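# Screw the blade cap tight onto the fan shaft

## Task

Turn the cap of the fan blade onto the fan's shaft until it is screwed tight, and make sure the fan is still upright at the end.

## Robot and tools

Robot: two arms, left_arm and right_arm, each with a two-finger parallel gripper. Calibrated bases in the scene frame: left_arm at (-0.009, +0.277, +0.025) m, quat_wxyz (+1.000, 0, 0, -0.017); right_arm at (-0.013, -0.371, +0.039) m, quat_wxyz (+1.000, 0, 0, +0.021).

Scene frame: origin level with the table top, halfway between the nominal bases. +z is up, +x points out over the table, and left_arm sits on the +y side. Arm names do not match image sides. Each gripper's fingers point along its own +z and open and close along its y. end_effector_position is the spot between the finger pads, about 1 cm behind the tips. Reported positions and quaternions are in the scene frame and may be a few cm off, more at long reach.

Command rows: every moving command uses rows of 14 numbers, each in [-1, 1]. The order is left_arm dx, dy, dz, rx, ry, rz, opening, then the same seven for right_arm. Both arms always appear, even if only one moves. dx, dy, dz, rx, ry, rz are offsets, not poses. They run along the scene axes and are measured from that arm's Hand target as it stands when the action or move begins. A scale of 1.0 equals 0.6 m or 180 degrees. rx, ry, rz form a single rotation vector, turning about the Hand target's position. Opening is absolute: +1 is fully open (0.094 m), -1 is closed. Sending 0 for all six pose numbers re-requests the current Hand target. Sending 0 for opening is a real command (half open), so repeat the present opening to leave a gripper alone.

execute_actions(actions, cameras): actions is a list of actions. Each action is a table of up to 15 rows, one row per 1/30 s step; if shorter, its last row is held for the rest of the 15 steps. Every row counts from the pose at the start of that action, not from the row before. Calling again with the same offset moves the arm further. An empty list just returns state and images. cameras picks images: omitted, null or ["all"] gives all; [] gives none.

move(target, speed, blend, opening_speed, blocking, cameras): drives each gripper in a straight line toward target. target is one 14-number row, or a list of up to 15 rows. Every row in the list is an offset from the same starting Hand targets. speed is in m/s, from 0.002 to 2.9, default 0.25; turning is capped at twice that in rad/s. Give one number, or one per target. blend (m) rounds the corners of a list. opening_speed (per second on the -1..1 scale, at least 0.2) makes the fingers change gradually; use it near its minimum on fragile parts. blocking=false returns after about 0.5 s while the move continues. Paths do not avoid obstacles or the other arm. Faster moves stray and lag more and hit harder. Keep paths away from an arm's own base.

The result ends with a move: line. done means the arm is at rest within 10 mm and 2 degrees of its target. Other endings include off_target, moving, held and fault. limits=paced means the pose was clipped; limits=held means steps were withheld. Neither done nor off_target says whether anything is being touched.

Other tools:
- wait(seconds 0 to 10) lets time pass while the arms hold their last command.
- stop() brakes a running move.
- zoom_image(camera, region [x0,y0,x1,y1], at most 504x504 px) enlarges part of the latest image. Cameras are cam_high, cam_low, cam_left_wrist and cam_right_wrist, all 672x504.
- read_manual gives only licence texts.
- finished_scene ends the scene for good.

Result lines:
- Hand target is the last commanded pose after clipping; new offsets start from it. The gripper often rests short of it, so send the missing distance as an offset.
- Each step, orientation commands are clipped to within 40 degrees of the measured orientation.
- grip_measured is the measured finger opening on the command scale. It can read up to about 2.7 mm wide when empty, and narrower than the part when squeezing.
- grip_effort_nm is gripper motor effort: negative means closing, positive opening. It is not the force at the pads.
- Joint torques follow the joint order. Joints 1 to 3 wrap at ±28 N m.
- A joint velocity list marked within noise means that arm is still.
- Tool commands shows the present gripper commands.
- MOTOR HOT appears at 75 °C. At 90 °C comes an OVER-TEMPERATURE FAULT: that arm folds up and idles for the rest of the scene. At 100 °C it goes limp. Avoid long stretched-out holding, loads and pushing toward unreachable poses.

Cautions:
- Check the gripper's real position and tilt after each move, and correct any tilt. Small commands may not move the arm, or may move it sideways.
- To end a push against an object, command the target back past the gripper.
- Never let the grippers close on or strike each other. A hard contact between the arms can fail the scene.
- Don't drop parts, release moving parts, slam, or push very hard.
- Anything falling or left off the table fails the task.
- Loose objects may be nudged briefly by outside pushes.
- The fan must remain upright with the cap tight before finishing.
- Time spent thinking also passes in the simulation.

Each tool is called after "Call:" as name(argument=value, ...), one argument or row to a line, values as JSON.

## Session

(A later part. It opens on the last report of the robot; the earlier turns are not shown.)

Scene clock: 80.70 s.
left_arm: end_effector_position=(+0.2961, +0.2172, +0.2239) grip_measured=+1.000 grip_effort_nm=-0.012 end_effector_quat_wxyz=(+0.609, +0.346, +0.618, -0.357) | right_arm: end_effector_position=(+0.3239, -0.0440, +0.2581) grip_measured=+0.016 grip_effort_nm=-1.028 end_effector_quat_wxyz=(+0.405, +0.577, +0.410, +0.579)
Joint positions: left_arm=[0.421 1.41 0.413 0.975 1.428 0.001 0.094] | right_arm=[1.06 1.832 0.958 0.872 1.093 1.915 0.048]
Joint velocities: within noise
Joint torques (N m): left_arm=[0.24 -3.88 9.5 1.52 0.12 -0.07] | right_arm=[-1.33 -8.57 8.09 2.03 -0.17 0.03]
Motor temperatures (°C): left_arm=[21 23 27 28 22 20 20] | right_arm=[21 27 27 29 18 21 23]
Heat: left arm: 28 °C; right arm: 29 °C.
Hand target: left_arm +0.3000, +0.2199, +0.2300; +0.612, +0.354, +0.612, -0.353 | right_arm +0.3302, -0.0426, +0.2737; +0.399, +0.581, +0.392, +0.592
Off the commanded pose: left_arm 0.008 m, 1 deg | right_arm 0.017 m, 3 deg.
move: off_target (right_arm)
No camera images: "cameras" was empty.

Call:
move(
  target=[0,0,0,0,0,0,1, 0,-0.001,0.004,0,-0.002,0,-0.1],
  speed=0.05,
  cameras=["cam_left_wrist","cam_high","cam_right_wrist"],
)

Call:
zoom_image(
  camera="cam_left_wrist",
  region=[432, 90, 552, 180],
)

Call:
zoom_image(
  camera="cam_high",
  region=[335, 180, 395, 240],
)

Call:
zoom_image(
  camera="cam_right_wrist",
  region=[200, 150, 460, 360],
)

Scene clock: 81.57 s.
left_arm: end_effector_position=(+0.2961, +0.2172, +0.2239) grip_measured=+1.000 grip_effort_nm=-0.017 end_effector_quat_wxyz=(+0.609, +0.346, +0.618, -0.357) | right_arm: end_effector_position=(+0.3239, -0.0440, +0.2580) grip_measured=+0.016 grip_effort_nm=-1.028 end_effector_quat_wxyz=(+0.405, +0.576, +0.410, +0.579)
Joint positions: left_arm=[0.421 1.41 0.413 0.975 1.428 0.001 0.094] | right_arm=[1.06 1.832 0.958 0.872 1.093 1.915 0.048]
Joint velocities: within noise
Joint torques (N m): left_arm=[0.25 -3.74 9.31 1.53 0.14 -0.07] | right_arm=[-1.32 -8.81 7.9 2.19 -0.21 -0.14]
Motor temperatures (°C): left_arm=[21 23 27 28 22 20 20] | right_arm=[21 27 27 29 18 21 23]
Heat: left arm: 28 °C; right arm: 29 °C.
Hand target: left_arm +0.3000, +0.2199, +0.2300; +0.612, +0.354, +0.612, -0.353 | right_arm +0.3302, -0.0432, +0.2761; +0.400, +0.579, +0.390, +0.593
Off the commanded pose: left_arm 0.008 m, 1 deg | right_arm 0.019 m, 3 deg.
move: off_target (right_arm)
Images, in order (width x height): cam_high 672x504, cam_left_wrist 672x504, cam_right_wrist 672x504.

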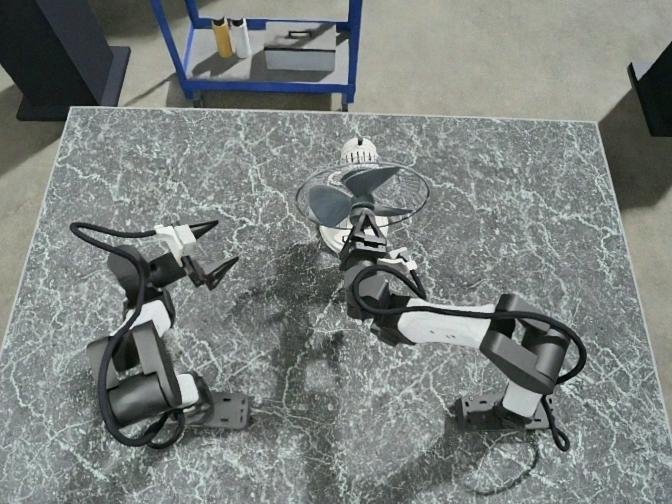

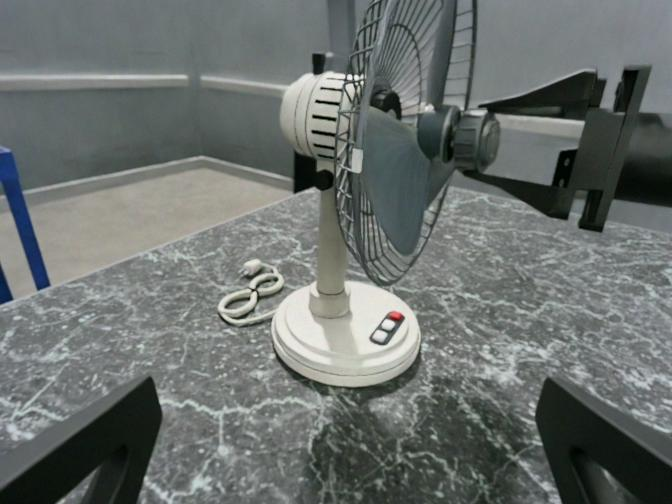

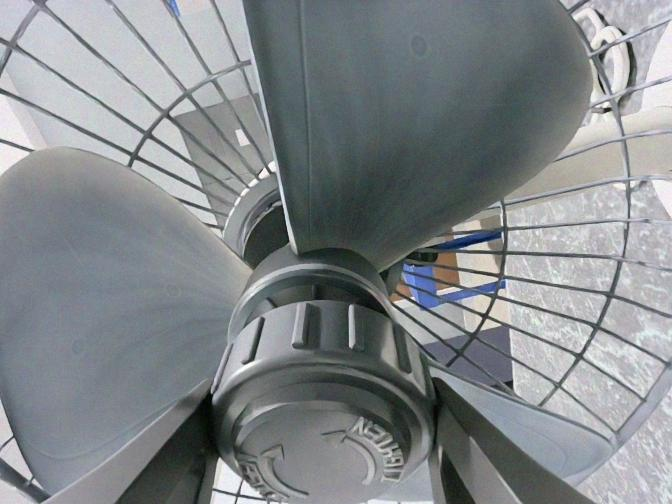

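Scaled by 4.200 from the camera's 672x504 image, which has a finer 960x720 frame.

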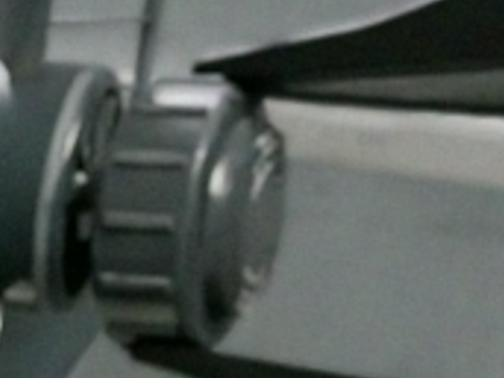

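Scaled by 8.400 from the camera's 672x504 image, which has a finer 960x720 frame.

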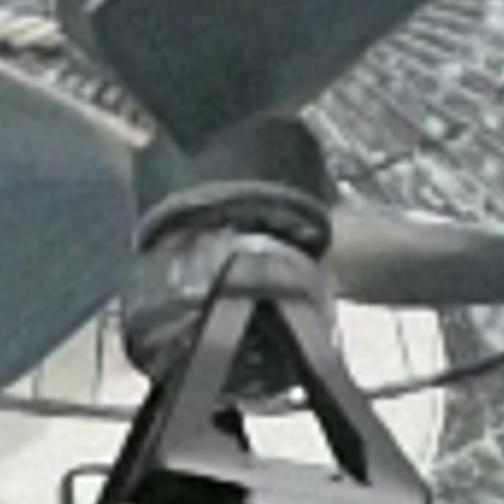

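Scaled by 1.938 from the camera's 672x504 image, which has a finer 960x720 frame.

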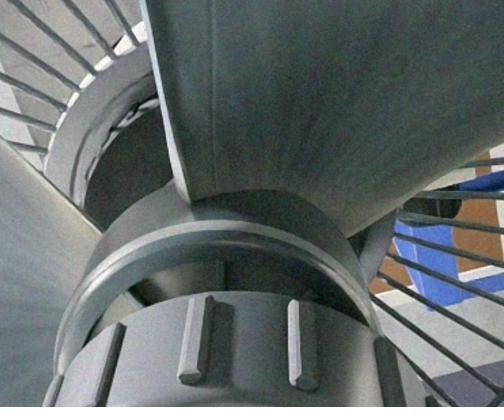

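Call:
move(
  target=[
    [-0.05,-0.05,0.167,0.2167,0.0584,-0.1595,-1, -0.012,0,0,0,0,0,-0.1],
    [-0.0167,-0.3033,0.1917,0.2167,0.0584,-0.1595,-1, -0.012,0,0,0,0,0,-0.1],
  ],
  speed=0.2,
)

Scene clock: 88.07 s.
left_arm: end_effector_position=(+0.2888, +0.0395, +0.3415) grip_measured=-0.988 grip_effort_nm=-0.667 end_effector_quat_wxyz=(+0.296, +0.632, +0.648, -0.306) | right_arm: end_effector_position=(+0.3239, -0.0445, +0.2580) grip_measured=+0.016 grip_effort_nm=-1.028 end_effector_quat_wxyz=(+0.406, +0.577, +0.409, +0.578)
Joint positions: left_arm=[-0.305 1.753 2.018 -1.459 0.814 1.042 0.001] | right_arm=[1.06 1.832 0.958 0.872 1.097 1.914 0.048]
Joint velocities: within noise
Joint torques (N m): left_arm=[-0.66 -7.12 10.07 0.83 0.34 0.11] | right_arm=[0.18 -9.44 6.98 2.21 -0.02 -0.07]
Motor temperatures (°C): left_arm=[21 23 29 28 22 20 20] | right_arm=[21 28 28 29 18 21 23]
Heat: left arm: 29 °C; right arm: 29 °C.
Hand target: left_arm +0.2900, +0.0380, +0.3450; +0.299, +0.640, +0.641, -0.299 | right_arm +0.3230, -0.0432, +0.2761; +0.401, +0.579, +0.390, +0.593
Off the commanded pose: left_arm 0.004 m, 2 deg | right_arm 0.018 m, 3 deg.
move: off_target (right_arm); limits=paced

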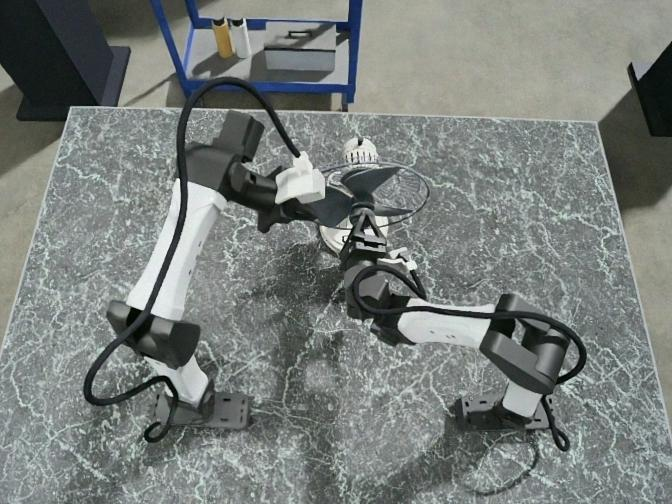

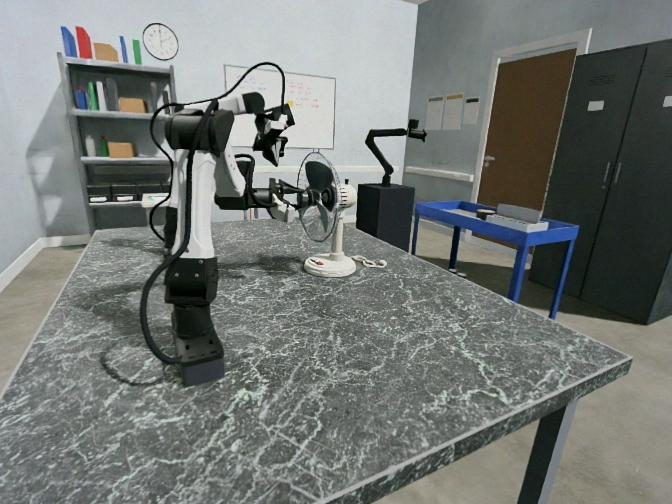

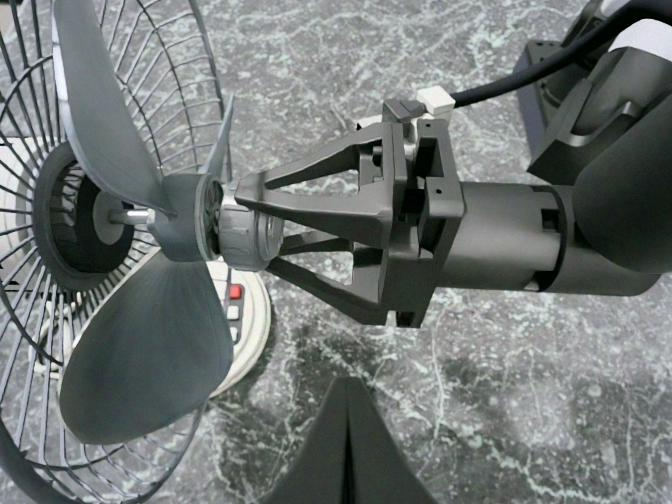

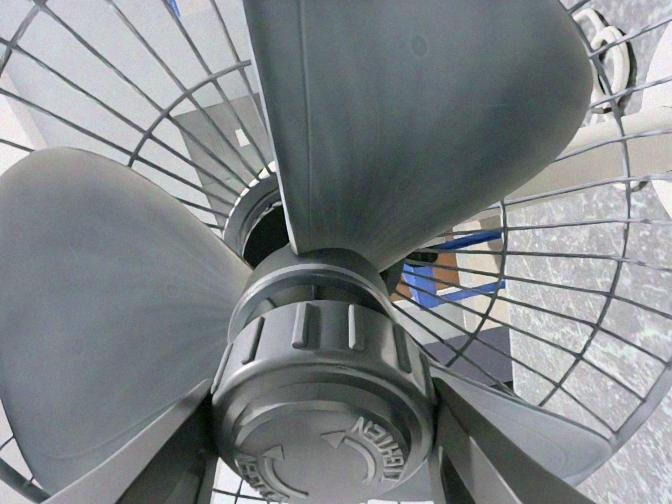

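Excellent view. Zoom in.

Call:
zoom_image(
  camera="cam_left_wrist",
  region=[140, 150, 320, 300],
)

Scaled by 2.800 from the camera's 672x504 image, which has a finer 960x720 frame.

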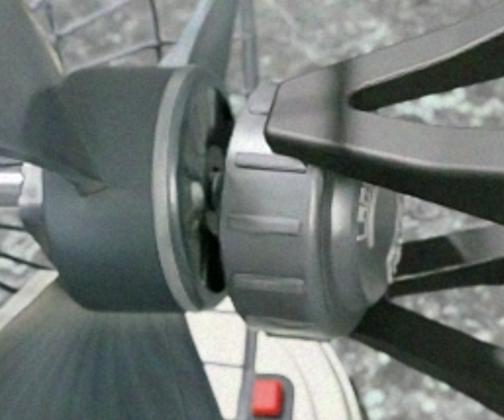

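Call:
move(
  target=[0,0,0,0,0,0,-1, -0.002,-0.006,0.01,0,0,0,-0.1],
  speed=0.05,
  cameras=[],
)

Scene clock: 89.57 s.
left_arm: end_effector_position=(+0.2886, +0.0396, +0.3415) grip_measured=-0.988 grip_effort_nm=-0.667 end_effector_quat_wxyz=(+0.295, +0.632, +0.648, -0.305) | right_arm: end_effector_position=(+0.3238, -0.0448, +0.2579) grip_measured=+0.016 grip_effort_nm=-1.028 end_effector_quat_wxyz=(+0.407, +0.577, +0.411, +0.577)
Joint positions: left_arm=[-0.305 1.753 2.018 -1.46 0.813 1.043 0.001] | right_arm=[1.06 1.83 0.958 0.865 1.097 1.914 0.048]
Joint velocities: within noise
Joint torques (N m): left_arm=[-0.75 -7.32 10.03 0.81 0.33 0.1] | right_arm=[0.16 -11.62 6.61 2.11 -0.02 -0.11]
Motor temperatures (°C): left_arm=[21 23 29 28 22 20 20] | right_arm=[21 28 28 29 18 21 23]
Heat: left arm: 29 °C; right arm: 29 °C.
Hand target: left_arm +0.2900, +0.0380, +0.3450; +0.299, +0.640, +0.641, -0.299 | right_arm +0.3218, -0.0468, +0.2820; +0.401, +0.579, +0.390, +0.593
Off the commanded pose: left_arm 0.004 m, 1 deg | right_arm 0.024 m, 3 deg.
move: off_target (right_arm)
No camera images: "cameras" was empty.

Call:
move(
  target=[0,0,0,0,0,0,-1, 0,-0.004,0.006,0,0,0,-0.1],
  speed=0.05,
  cameras=["cam_left_wrist", "cam_right_wrist"],
)

Call:
zoom_image(
  camera="cam_left_wrist",
  region=[140, 150, 320, 300],
)

Call:
zoom_image(
  camera="cam_right_wrist",
  region=[200, 150, 460, 360],
)

Scene clock: 90.43 s.
left_arm: end_effector_position=(+0.2886, +0.0396, +0.3415) grip_measured=-0.988 grip_effort_nm=-0.662 end_effector_quat_wxyz=(+0.295, +0.632, +0.648, -0.305) | right_arm: end_effector_position=(+0.3230, -0.0464, +0.2638) grip_measured=+0.016 grip_effort_nm=-1.023 end_effector_quat_wxyz=(+0.406, +0.577, +0.409, +0.579)
Joint positions: left_arm=[-0.305 1.753 2.018 -1.46 0.813 1.043 0.001] | right_arm=[1.06 1.813 0.958 0.855 1.096 1.914 0.048]
Joint velocities: within noise
Joint torques (N m): left_arm=[-0.49 -7.09 10.02 0.85 0.37 0.06] | right_arm=[-0.2 -11.33 6.5 2.03 -0.09 -0.1]
Motor temperatures (°C): left_arm=[21 23 29 28 22 20 20] | right_arm=[21 28 28 29 18 21 23]
Heat: left arm: 29 °C; right arm: 29 °C.
Hand target: left_arm +0.2899, +0.0380, +0.3450; +0.299, +0.640, +0.641, -0.299 | right_arm +0.3218, -0.0492, +0.2857; +0.400, +0.579, +0.390, +0.594
Off the commanded pose: left_arm 0.004 m, 2 deg | right_arm 0.022 m, 3 deg.
move: off_target (right_arm)
Images, in order (width x height): cam_left_wrist 672x504, cam_right_wrist 672x504.

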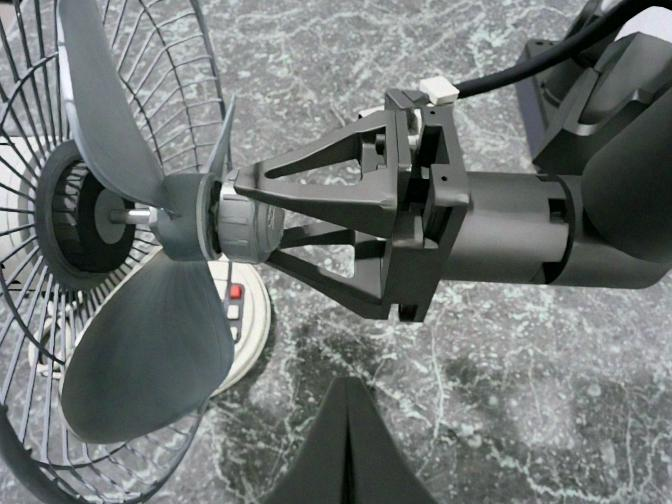

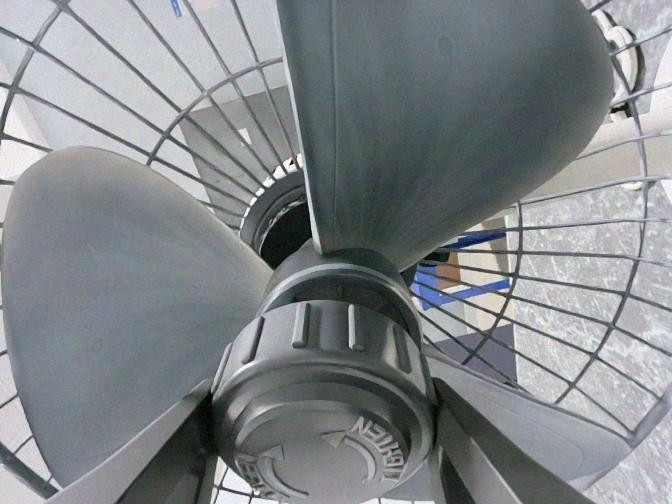

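Scaled by 2.800 from the camera's 672x504 image, which has a finer 960x720 frame.

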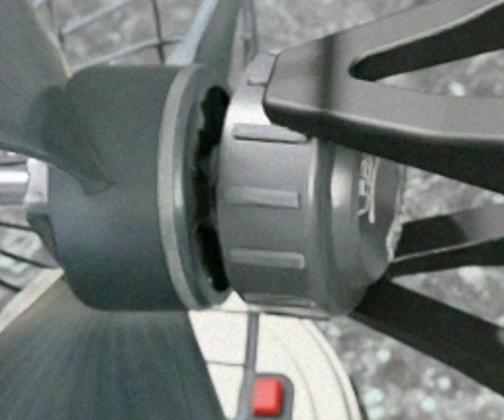

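Scaled by 1.938 from the camera's 672x504 image, which has a finer 960x720 frame.

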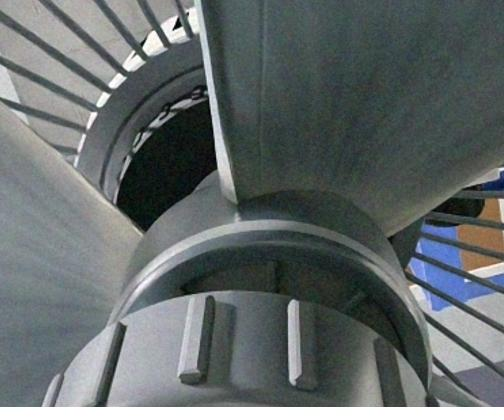

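Call:
move(
  target=[
    [0,0,0,0,0,0,-1, -0.053,0.0087,-0.0233,0,0.001,0,-0.1],
    [0,0,0,0,0,0,-1, 0.0037,0.0087,-0.0233,0,0.001,0,-0.1],
    [0,0,0,0,0,0,-1, 0.0037,0.0087,-0.030,0,0.001,0,-0.1],
  ],
  speed=0.06,
  cameras=["cam_left_wrist", "cam_right_wrist"],
)

Call:
zoom_image(
  camera="cam_left_wrist",
  region=[140, 150, 320, 300],
)

Call:
zoom_image(
  camera="cam_right_wrist",
  region=[200, 150, 460, 360],
)

Scene clock: 92.93 s.
left_arm: end_effector_position=(+0.2886, +0.0397, +0.3414) grip_measured=-0.988 grip_effort_nm=-0.667 end_effector_quat_wxyz=(+0.295, +0.632, +0.648, -0.305) | right_arm: end_effector_position=(+0.3198, -0.0481, +0.2585) grip_measured=+0.016 grip_effort_nm=-1.023 end_effector_quat_wxyz=(+0.405, +0.578, +0.406, +0.581)
Joint positions: left_arm=[-0.305 1.753 2.018 -1.46 0.813 1.043 0.001] | right_arm=[1.066 1.819 0.935 0.891 1.104 1.913 0.048]
Joint velocities: within noise
Joint torques (N m): left_arm=[-0.72 -7.05 9.99 0.8 0.33 0.06] | right_arm=[-0.54 -6.63 7.58 2.26 -0.14 0]
Motor temperatures (°C): left_arm=[21 23 29 28 22 20 20] | right_arm=[21 28 28 29 18 21 23]
Heat: left arm: 29 °C; right arm: 29 °C.
Hand target: left_arm +0.2900, +0.0380, +0.3450; +0.299, +0.640, +0.641, -0.299 | right_arm +0.3241, -0.0441, +0.2675; +0.400, +0.580, +0.391, +0.592
Off the commanded pose: left_arm 0.004 m, 1 deg | right_arm 0.011 m, 2 deg.
move: off_target (right_arm)
Images, in order (width x height): cam_left_wrist 672x504, cam_right_wrist 672x504.

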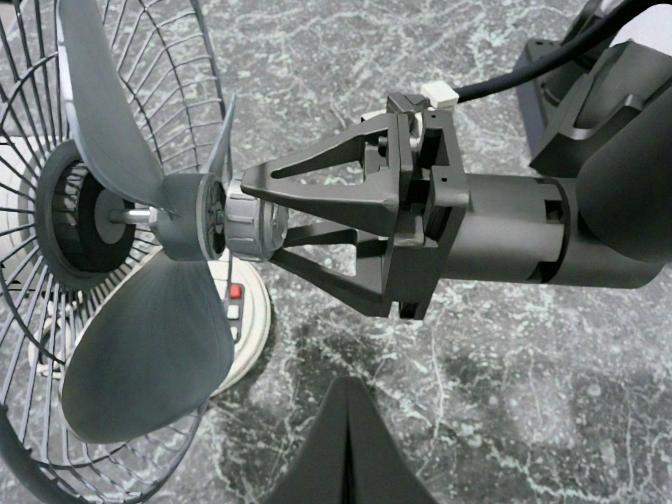

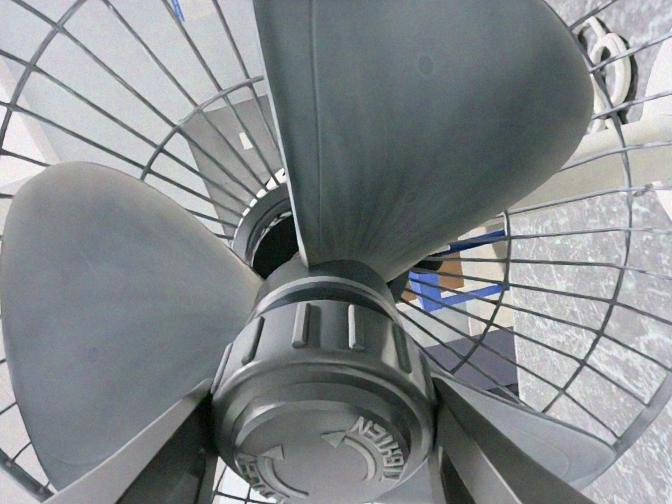

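Scaled by 2.800 from the camera's 672x504 image, which has a finer 960x720 frame.

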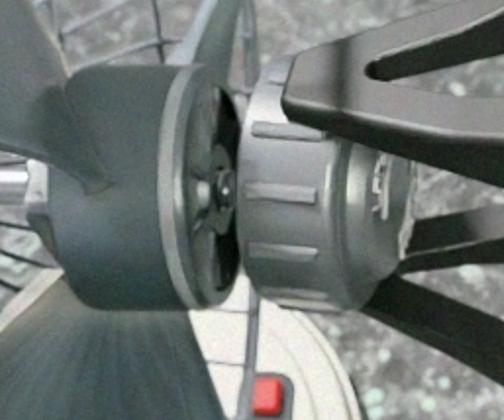

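Scaled by 1.938 from the camera's 672x504 image, which has a finer 960x720 frame.

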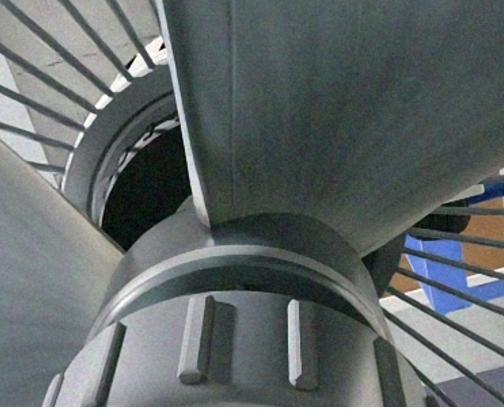

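Call:
move(
  target=[0,0,0,0,0,0,-1, 0.005,0.006,0.0035,0,0,0,-0.1],
  speed=0.05,
  cameras=["cam_left_wrist", "cam_right_wrist"],
)

Call:
zoom_image(
  camera="cam_left_wrist",
  region=[170, 160, 290, 280],
)

Call:
zoom_image(
  camera="cam_right_wrist",
  region=[200, 150, 460, 360],
)

Scene clock: 93.93 s.
left_arm: end_effector_position=(+0.2886, +0.0397, +0.3414) grip_measured=-0.988 grip_effort_nm=-0.662 end_effector_quat_wxyz=(+0.295, +0.632, +0.648, -0.305) | right_arm: end_effector_position=(+0.3216, -0.0438, +0.2619) grip_measured=+0.016 grip_effort_nm=-1.028 end_effector_quat_wxyz=(+0.403, +0.578, +0.403, +0.585)
Joint positions: left_arm=[-0.305 1.753 2.018 -1.46 0.813 1.043 0.001] | right_arm=[1.066 1.829 0.956 0.891 1.101 1.913 0.048]
Joint velocities: within noise
Joint torques (N m): left_arm=[-0.65 -7.24 10 0.85 0.34 0.08] | right_arm=[-0.92 -6.86 7.79 2.11 -0.16 -0.03]
Motor temperatures (°C): left_arm=[21 23 29 28 22 20 20] | right_arm=[21 28 28 29 18 21 23]
Heat: left arm: 29 °C; right arm: 29 °C.
Hand target: left_arm +0.2900, +0.0380, +0.3450; +0.299, +0.640, +0.641, -0.299 | right_arm +0.3271, -0.0404, +0.2697; +0.400, +0.580, +0.391, +0.592
Off the commanded pose: left_arm 0.004 m, 1 deg | right_arm 0.010 m, 2 deg.
move: done
Images, in order (width x height): cam_left_wrist 672x504, cam_right_wrist 672x504.

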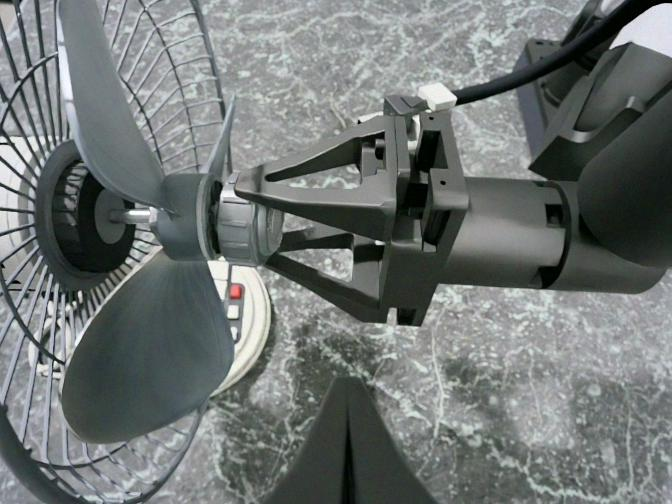

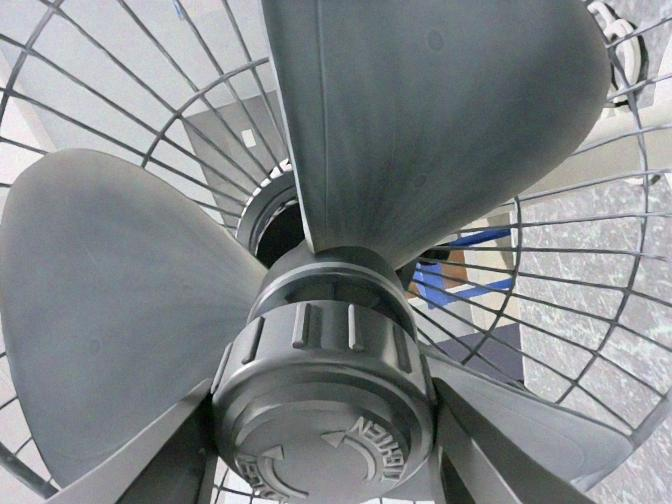

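Scaled by 4.200 from the camera's 672x504 image, which has a finer 960x720 frame.

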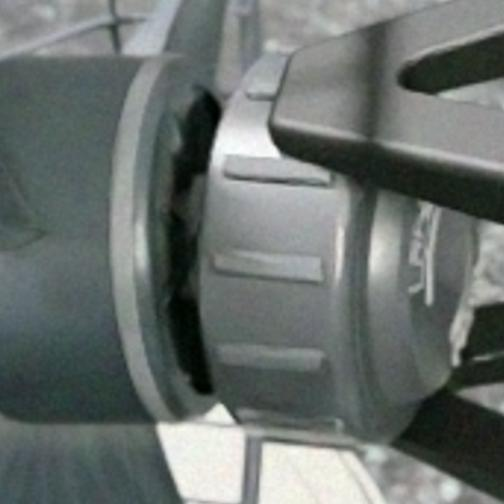

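Scaled by 1.938 from the camera's 672x504 image, which has a finer 960x720 frame.

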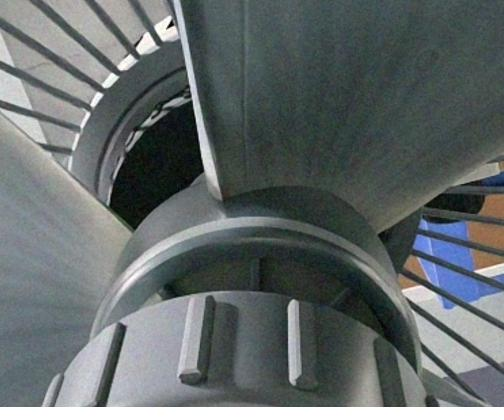

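Call:
move(
  target=[0,0,0,0,0,0,-1, 0.0067,-0.003,-0.0025,0,0,0,-0.1],
  speed=0.05,
  cameras=["cam_left_wrist", "cam_right_wrist"],
)

Call:
zoom_image(
  camera="cam_left_wrist",
  region=[170, 160, 290, 280],
)

Call:
zoom_image(
  camera="cam_right_wrist",
  region=[200, 150, 460, 360],
)

Scene clock: 95.07 s.
left_arm: end_effector_position=(+0.2886, +0.0397, +0.3414) grip_measured=-0.988 grip_effort_nm=-0.662 end_effector_quat_wxyz=(+0.295, +0.632, +0.648, -0.305) | right_arm: end_effector_position=(+0.3238, -0.0448, +0.2620) grip_measured=+0.016 grip_effort_nm=-1.023 end_effector_quat_wxyz=(+0.403, +0.577, +0.403, +0.585)
Joint positions: left_arm=[-0.305 1.753 2.018 -1.46 0.813 1.043 0.001] | right_arm=[1.06 1.829 0.956 0.891 1.094 1.913 0.048]
Joint velocities: within noise
Joint torques (N m): left_arm=[-0.72 -7.15 10.07 0.84 0.36 0.08] | right_arm=[-1.35 -6.37 7.75 2.11 -0.19 -0.02]
Motor temperatures (°C): left_arm=[21 24 29 28 22 20 20] | right_arm=[21 28 28 29 18 21 23]
Heat: left arm: 29 °C; right arm: 29 °C.
Hand target: left_arm +0.2900, +0.0380, +0.3450; +0.299, +0.640, +0.641, -0.299 | right_arm +0.3310, -0.0421, +0.2681; +0.400, +0.580, +0.391, +0.592
Off the commanded pose: left_arm 0.004 m, 1 deg | right_arm 0.010 m, 2 deg.
move: done
Images, in order (width x height): cam_left_wrist 672x504, cam_right_wrist 672x504.

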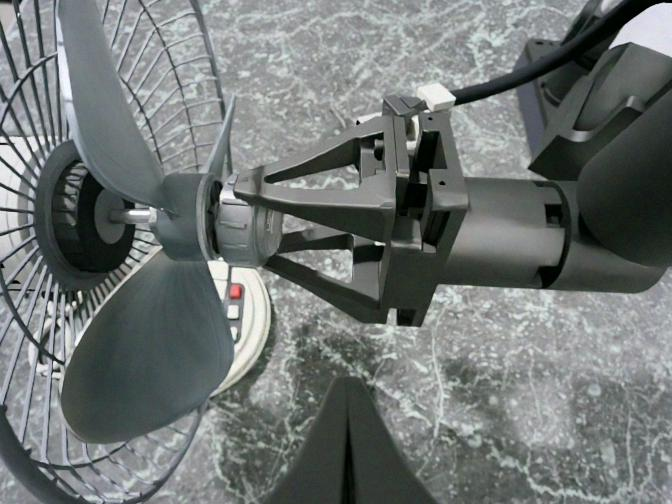

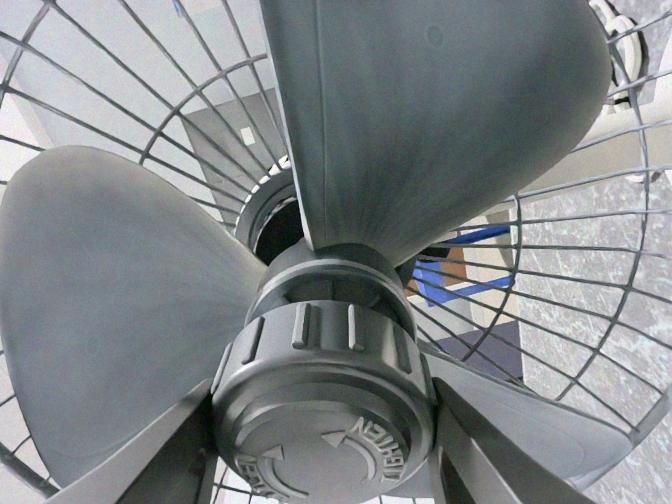

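Scaled by 4.200 from the camera's 672x504 image, which has a finer 960x720 frame.

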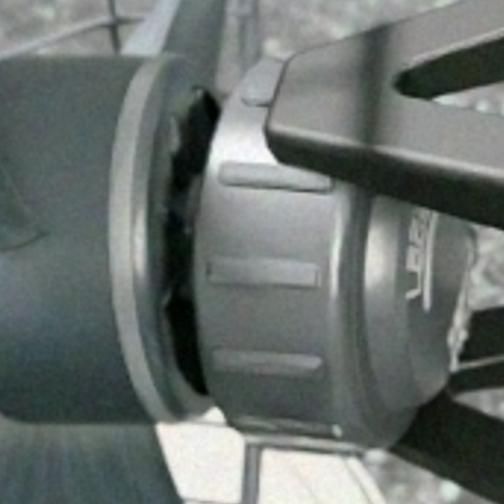

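Scaled by 1.938 from the camera's 672x504 image, which has a finer 960x720 frame.

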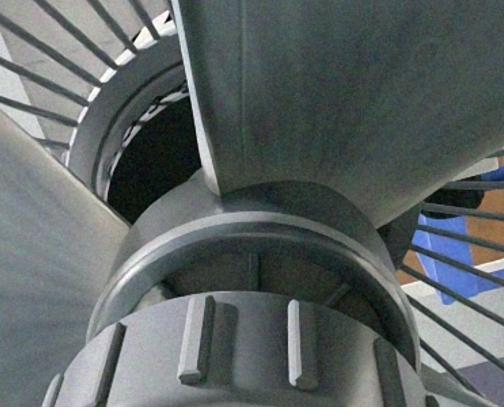

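Call:
move(
  target=[0,0,0,0,0,0,-1, -0.0033,0,-0.0055,0,0,0,-0.1],
  speed=0.05,
  cameras=["cam_left_wrist", "cam_right_wrist"],
)

Call:
zoom_image(
  camera="cam_left_wrist",
  region=[170, 160, 290, 280],
)

Call:
zoom_image(
  camera="cam_right_wrist",
  region=[200, 150, 460, 360],
)

Scene clock: 96.17 s.
left_arm: end_effector_position=(+0.2886, +0.0397, +0.3414) grip_measured=-0.988 grip_effort_nm=-0.667 end_effector_quat_wxyz=(+0.295, +0.632, +0.648, -0.305) | right_arm: end_effector_position=(+0.3240, -0.0444, +0.2618) grip_measured=+0.016 grip_effort_nm=-1.023 end_effector_quat_wxyz=(+0.401, +0.578, +0.400, +0.587)
Joint positions: left_arm=[-0.305 1.753 2.018 -1.46 0.813 1.043 0.001] | right_arm=[1.06 1.833 0.956 0.903 1.094 1.913 0.048]
Joint velocities: within noise
Joint torques (N m): left_arm=[-0.75 -7.17 10.02 0.84 0.36 0.08] | right_arm=[-0.96 -6.46 7.01 2.18 -0.15 -0.03]
Motor temperatures (°C): left_arm=[21 24 29 28 22 20 20] | right_arm=[21 28 28 29 18 21 23]
Heat: left arm: 29 °C; right arm: 29 °C.
Hand target: left_arm +0.2900, +0.0380, +0.3450; +0.299, +0.640, +0.641, -0.299 | right_arm +0.3290, -0.0422, +0.2649; +0.400, +0.580, +0.391, +0.593
Off the commanded pose: left_arm 0.004 m, 1 deg | right_arm 0.006 m, 1 deg.
move: done
Images, in order (width x height): cam_left_wrist 672x504, cam_right_wrist 672x504.

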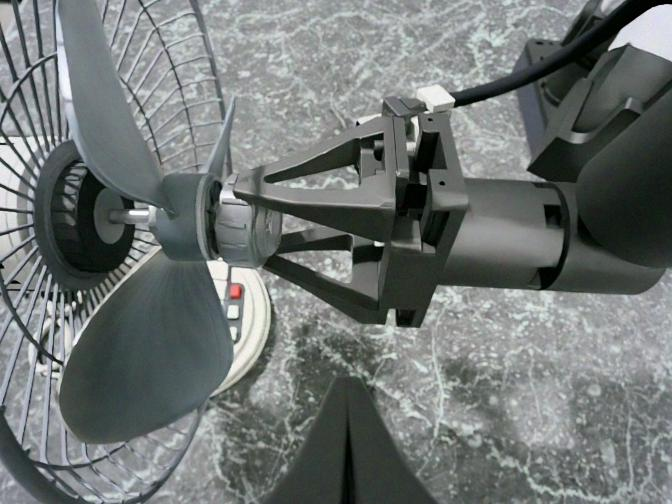

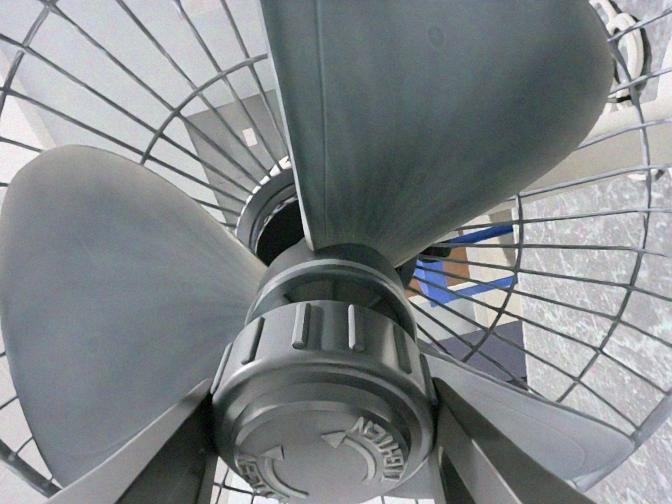

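Scaled by 4.200 from the camera's 672x504 image, which has a finer 960x720 frame.

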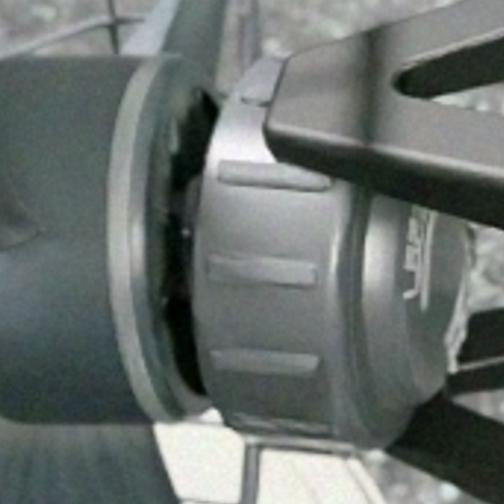

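Scaled by 1.938 from the camera's 672x504 image, which has a finer 960x720 frame.

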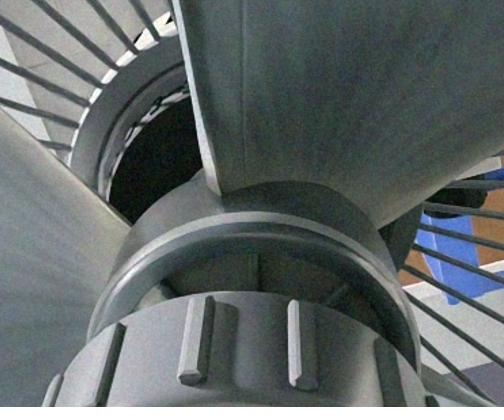

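Call:
move(
  target=[0,0,0,0,0,0,-1, 0,-0.001,-0.005,0,0.006,0,-0.1],
  speed=0.05,
  cameras=["cam_left_wrist", "cam_right_wrist"],
)

Call:
zoom_image(
  camera="cam_left_wrist",
  region=[170, 160, 290, 280],
)

Call:
zoom_image(
  camera="cam_right_wrist",
  region=[200, 150, 460, 360],
)

Scene clock: 97.63 s.
left_arm: end_effector_position=(+0.2886, +0.0397, +0.3414) grip_measured=-0.988 grip_effort_nm=-0.662 end_effector_quat_wxyz=(+0.295, +0.632, +0.648, -0.305) | right_arm: end_effector_position=(+0.3240, -0.0444, +0.2582) grip_measured=+0.016 grip_effort_nm=-1.028 end_effector_quat_wxyz=(+0.398, +0.582, +0.401, +0.585)
Joint positions: left_arm=[-0.305 1.753 2.018 -1.46 0.813 1.043 0.001] | right_arm=[1.06 1.833 0.956 0.88 1.095 1.938 0.048]
Joint velocities: within noise
Joint torques (N m): left_arm=[-0.68 -7.15 9.96 0.85 0.34 0.06] | right_arm=[-1.01 -7.25 7.1 1.84 -0.16 0.09]
Motor temperatures (°C): left_arm=[21 24 29 27 22 20 20] | right_arm=[21 28 28 29 18 21 23]
Heat: left arm: 29 °C; right arm: 29 °C.
Hand target: left_arm +0.2900, +0.0380, +0.3450; +0.299, +0.640, +0.641, -0.299 | right_arm +0.3290, -0.0428, +0.2620; +0.396, +0.585, +0.395, +0.587
Off the commanded pose: left_arm 0.004 m, 1 deg | right_arm 0.006 m, 1 deg.
move: done
Images, in order (width x height): cam_left_wrist 672x504, cam_right_wrist 672x504.

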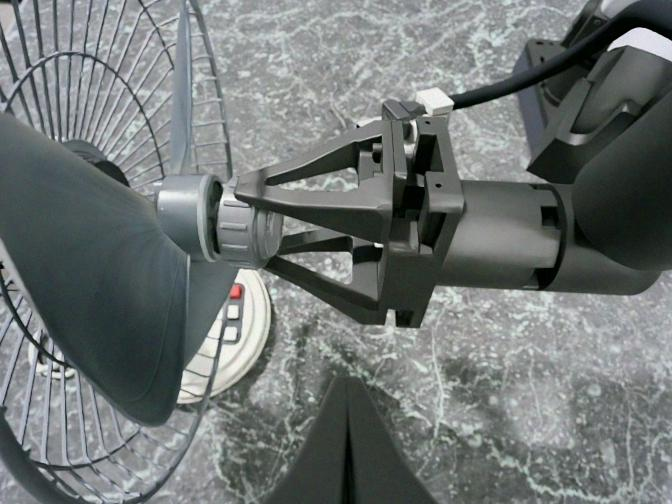

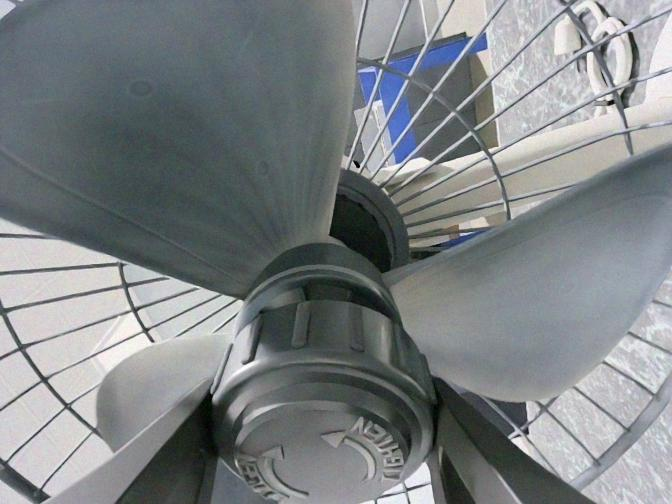

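Scaled by 4.200 from the camera's 672x504 image, which has a finer 960x720 frame.

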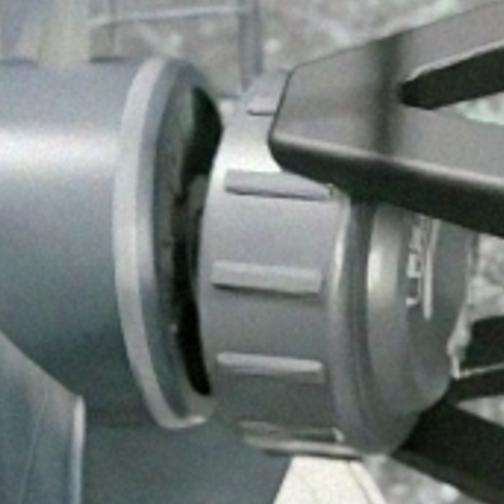

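Scaled by 1.938 from the camera's 672x504 image, which has a finer 960x720 frame.

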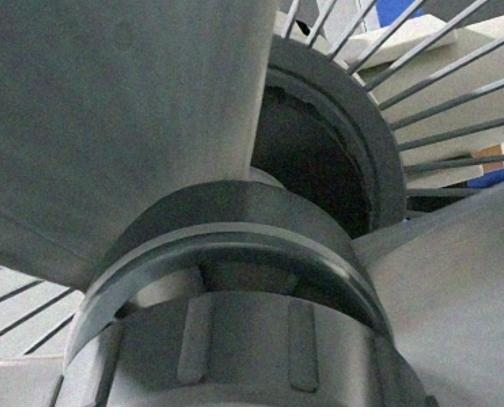

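Call:
move(
  target=[0,0,0,0,0,0,-1, 0,-0.002,0.009,0,0,0,-0.1],
  speed=0.05,
  cameras=["cam_left_wrist", "cam_right_wrist"],
)

Call:
zoom_image(
  camera="cam_left_wrist",
  region=[170, 160, 290, 280],
)

Call:
zoom_image(
  camera="cam_right_wrist",
  region=[200, 150, 460, 360],
)

Scene clock: 98.70 s.
left_arm: end_effector_position=(+0.2886, +0.0397, +0.3414) grip_measured=-0.988 grip_effort_nm=-0.667 end_effector_quat_wxyz=(+0.295, +0.632, +0.648, -0.305) | right_arm: end_effector_position=(+0.3240, -0.0444, +0.2577) grip_measured=+0.016 grip_effort_nm=-1.023 end_effector_quat_wxyz=(+0.399, +0.582, +0.402, +0.584)
Joint positions: left_arm=[-0.305 1.753 2.018 -1.46 0.813 1.043 0.001] | right_arm=[1.06 1.833 0.956 0.877 1.095 1.938 0.048]
Joint velocities: within noise
Joint torques (N m): left_arm=[-0.55 -7.15 9.91 0.82 0.39 0.06] | right_arm=[-1.16 -8.9 7.49 1.69 -0.17 0.11]
Motor temperatures (°C): left_arm=[21 24 29 27 22 20 20] | right_arm=[21 28 28 29 18 21 23]
Heat: left arm: 29 °C; right arm: 29 °C.
Hand target: left_arm +0.2900, +0.0380, +0.3450; +0.299, +0.640, +0.641, -0.299 | right_arm +0.3290, -0.0440, +0.2674; +0.396, +0.585, +0.395, +0.587
Off the commanded pose: left_arm 0.004 m, 1 deg | right_arm 0.011 m, 1 deg.
move: off_target (right_arm)
Images, in order (width x height): cam_left_wrist 672x504, cam_right_wrist 672x504.

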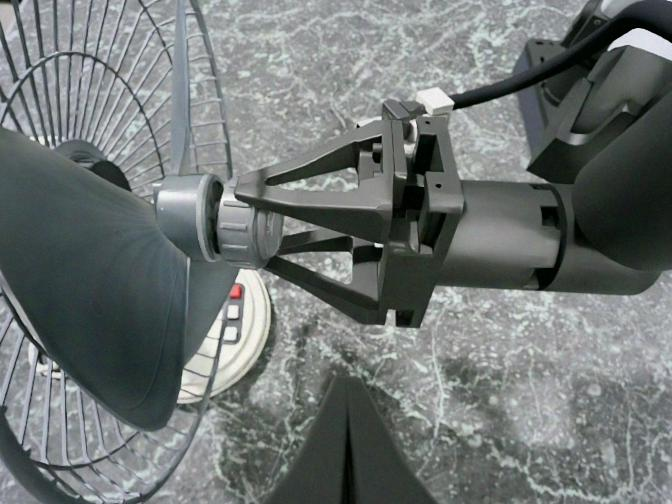

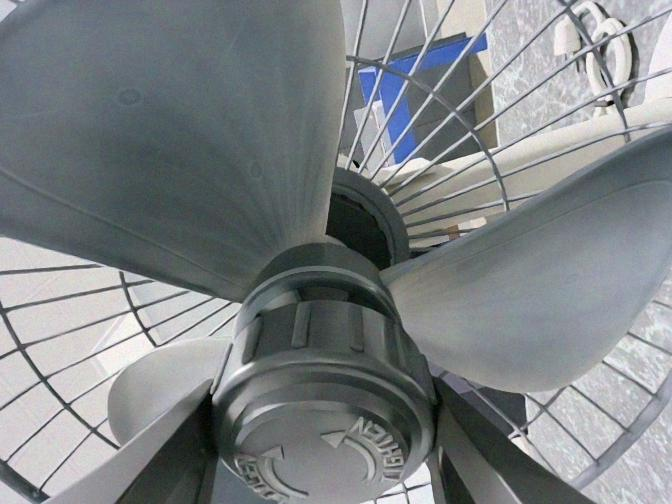

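Scaled by 4.200 from the camera's 672x504 image, which has a finer 960x720 frame.

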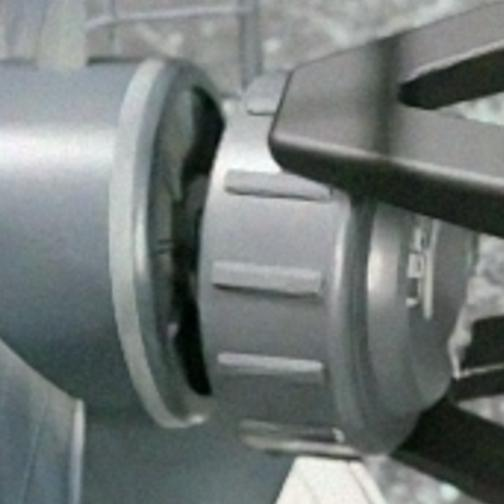

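Scaled by 1.938 from the camera's 672x504 image, which has a finer 960x720 frame.

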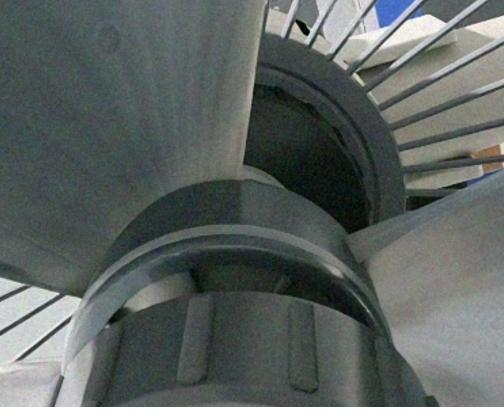

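Call:
move(
  target=[0,0,0,0,0,0,-1, 0,-0.001,0.006,0,0,0,-0.1],
  speed=0.05,
  cameras=[],
)

Scene clock: 99.57 s.
left_arm: end_effector_position=(+0.2886, +0.0397, +0.3414) grip_measured=-0.988 grip_effort_nm=-0.662 end_effector_quat_wxyz=(+0.295, +0.632, +0.648, -0.305) | right_arm: end_effector_position=(+0.3243, -0.0442, +0.2578) grip_measured=+0.016 grip_effort_nm=-1.028 end_effector_quat_wxyz=(+0.400, +0.582, +0.404, +0.582)
Joint positions: left_arm=[-0.305 1.753 2.018 -1.46 0.813 1.043 0.001] | right_arm=[1.06 1.833 0.961 0.866 1.097 1.938 0.048]
Joint velocities: within noise
Joint torques (N m): left_arm=[-0.66 -7.16 10 0.85 0.32 0.12] | right_arm=[-1.28 -9.66 7.43 1.66 -0.17 0.1]
Motor temperatures (°C): left_arm=[21 24 29 27 22 20 20] | right_arm=[21 28 28 29 18 21 23]
Heat: left arm: 29 °C; right arm: 29 °C.
Hand target: left_arm +0.2900, +0.0380, +0.3450; +0.299, +0.640, +0.641, -0.299 | right_arm +0.3290, -0.0446, +0.2710; +0.396, +0.585, +0.395, +0.587
Off the commanded pose: left_arm 0.004 m, 1 deg | right_arm 0.014 m, 1 deg.
move: off_target (right_arm)
No camera images: "cameras" was empty.

Call:
move(
  target=[0,0,0,0,0,0,-1, 0,-0.001,0.005,0,-0.003,0,-0.1],
  speed=0.05,
  cameras=["cam_left_wrist", "cam_right_wrist"],
)

Call:
zoom_image(
  camera="cam_left_wrist",
  region=[170, 160, 290, 280],
)

Call:
zoom_image(
  camera="cam_right_wrist",
  region=[200, 150, 460, 360],
)

Scene clock: 100.43 s.
left_arm: end_effector_position=(+0.2886, +0.0397, +0.3414) grip_measured=-0.988 grip_effort_nm=-0.672 end_effector_quat_wxyz=(+0.295, +0.632, +0.648, -0.305) | right_arm: end_effector_position=(+0.3243, -0.0442, +0.2578) grip_measured=+0.016 grip_effort_nm=-1.023 end_effector_quat_wxyz=(+0.400, +0.582, +0.404, +0.582)
Joint positions: left_arm=[-0.305 1.753 2.018 -1.46 0.813 1.043 0.001] | right_arm=[1.06 1.833 0.961 0.866 1.097 1.938 0.048]
Joint velocities: within noise
Joint torques (N m): left_arm=[-0.66 -7.2 10.03 0.85 0.38 0.04] | right_arm=[-1.37 -9.89 7.47 1.91 -0.18 -0.08]
Motor temperatures (°C): left_arm=[21 24 29 27 22 20 20] | right_arm=[21 28 28 29 18 21 23]
Heat: left arm: 29 °C; right arm: 29 °C.
Hand target: left_arm +0.2900, +0.0380, +0.3450; +0.299, +0.640, +0.641, -0.299 | right_arm +0.3290, -0.0452, +0.2740; +0.398, +0.583, +0.393, +0.590
Off the commanded pose: left_arm 0.004 m, 1 deg | right_arm 0.017 m, 2 deg.
move: off_target (right_arm)
Images, in order (width x height): cam_left_wrist 672x504, cam_right_wrist 672x504.

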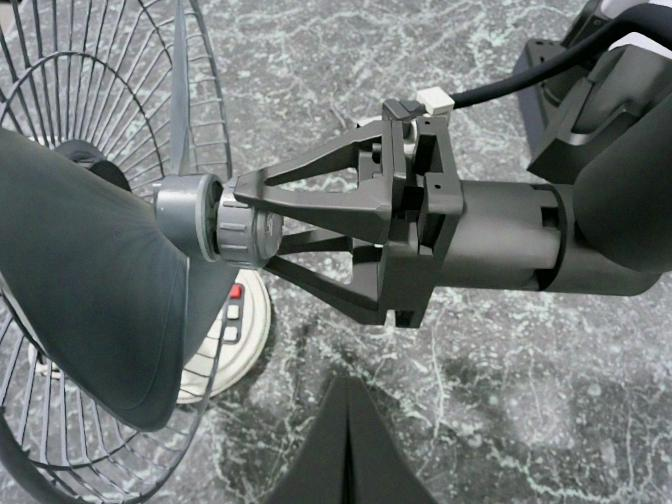

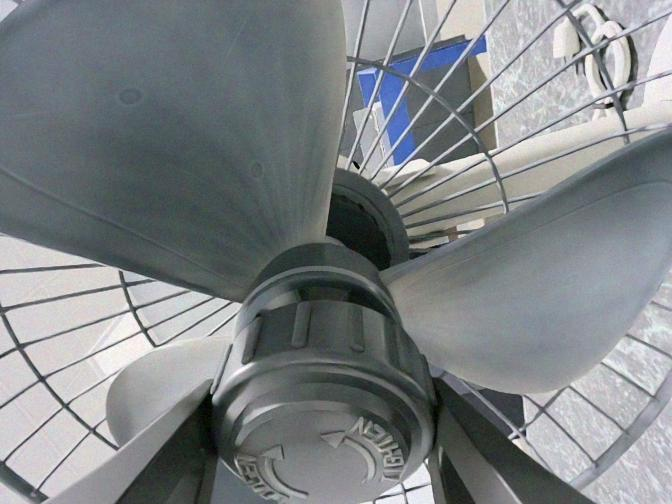

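Scaled by 4.200 from the camera's 672x504 image, which has a finer 960x720 frame.

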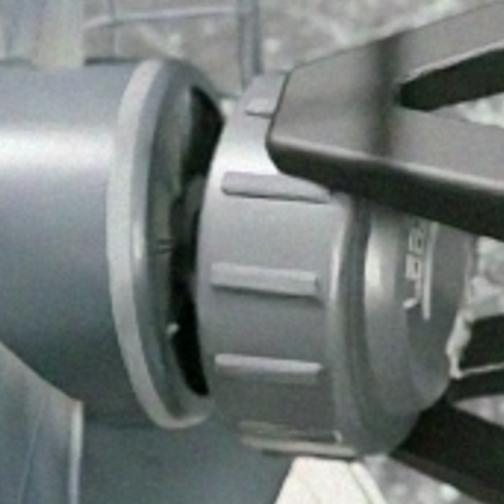

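Scaled by 1.938 from the camera's 672x504 image, which has a finer 960x720 frame.

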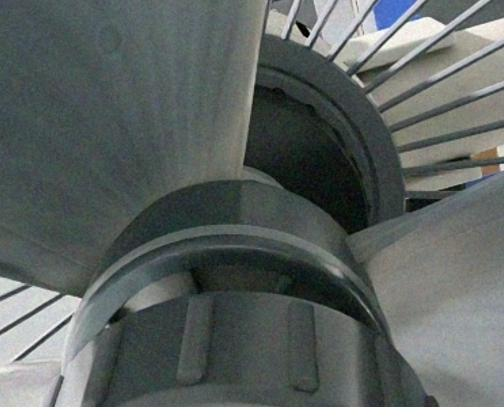

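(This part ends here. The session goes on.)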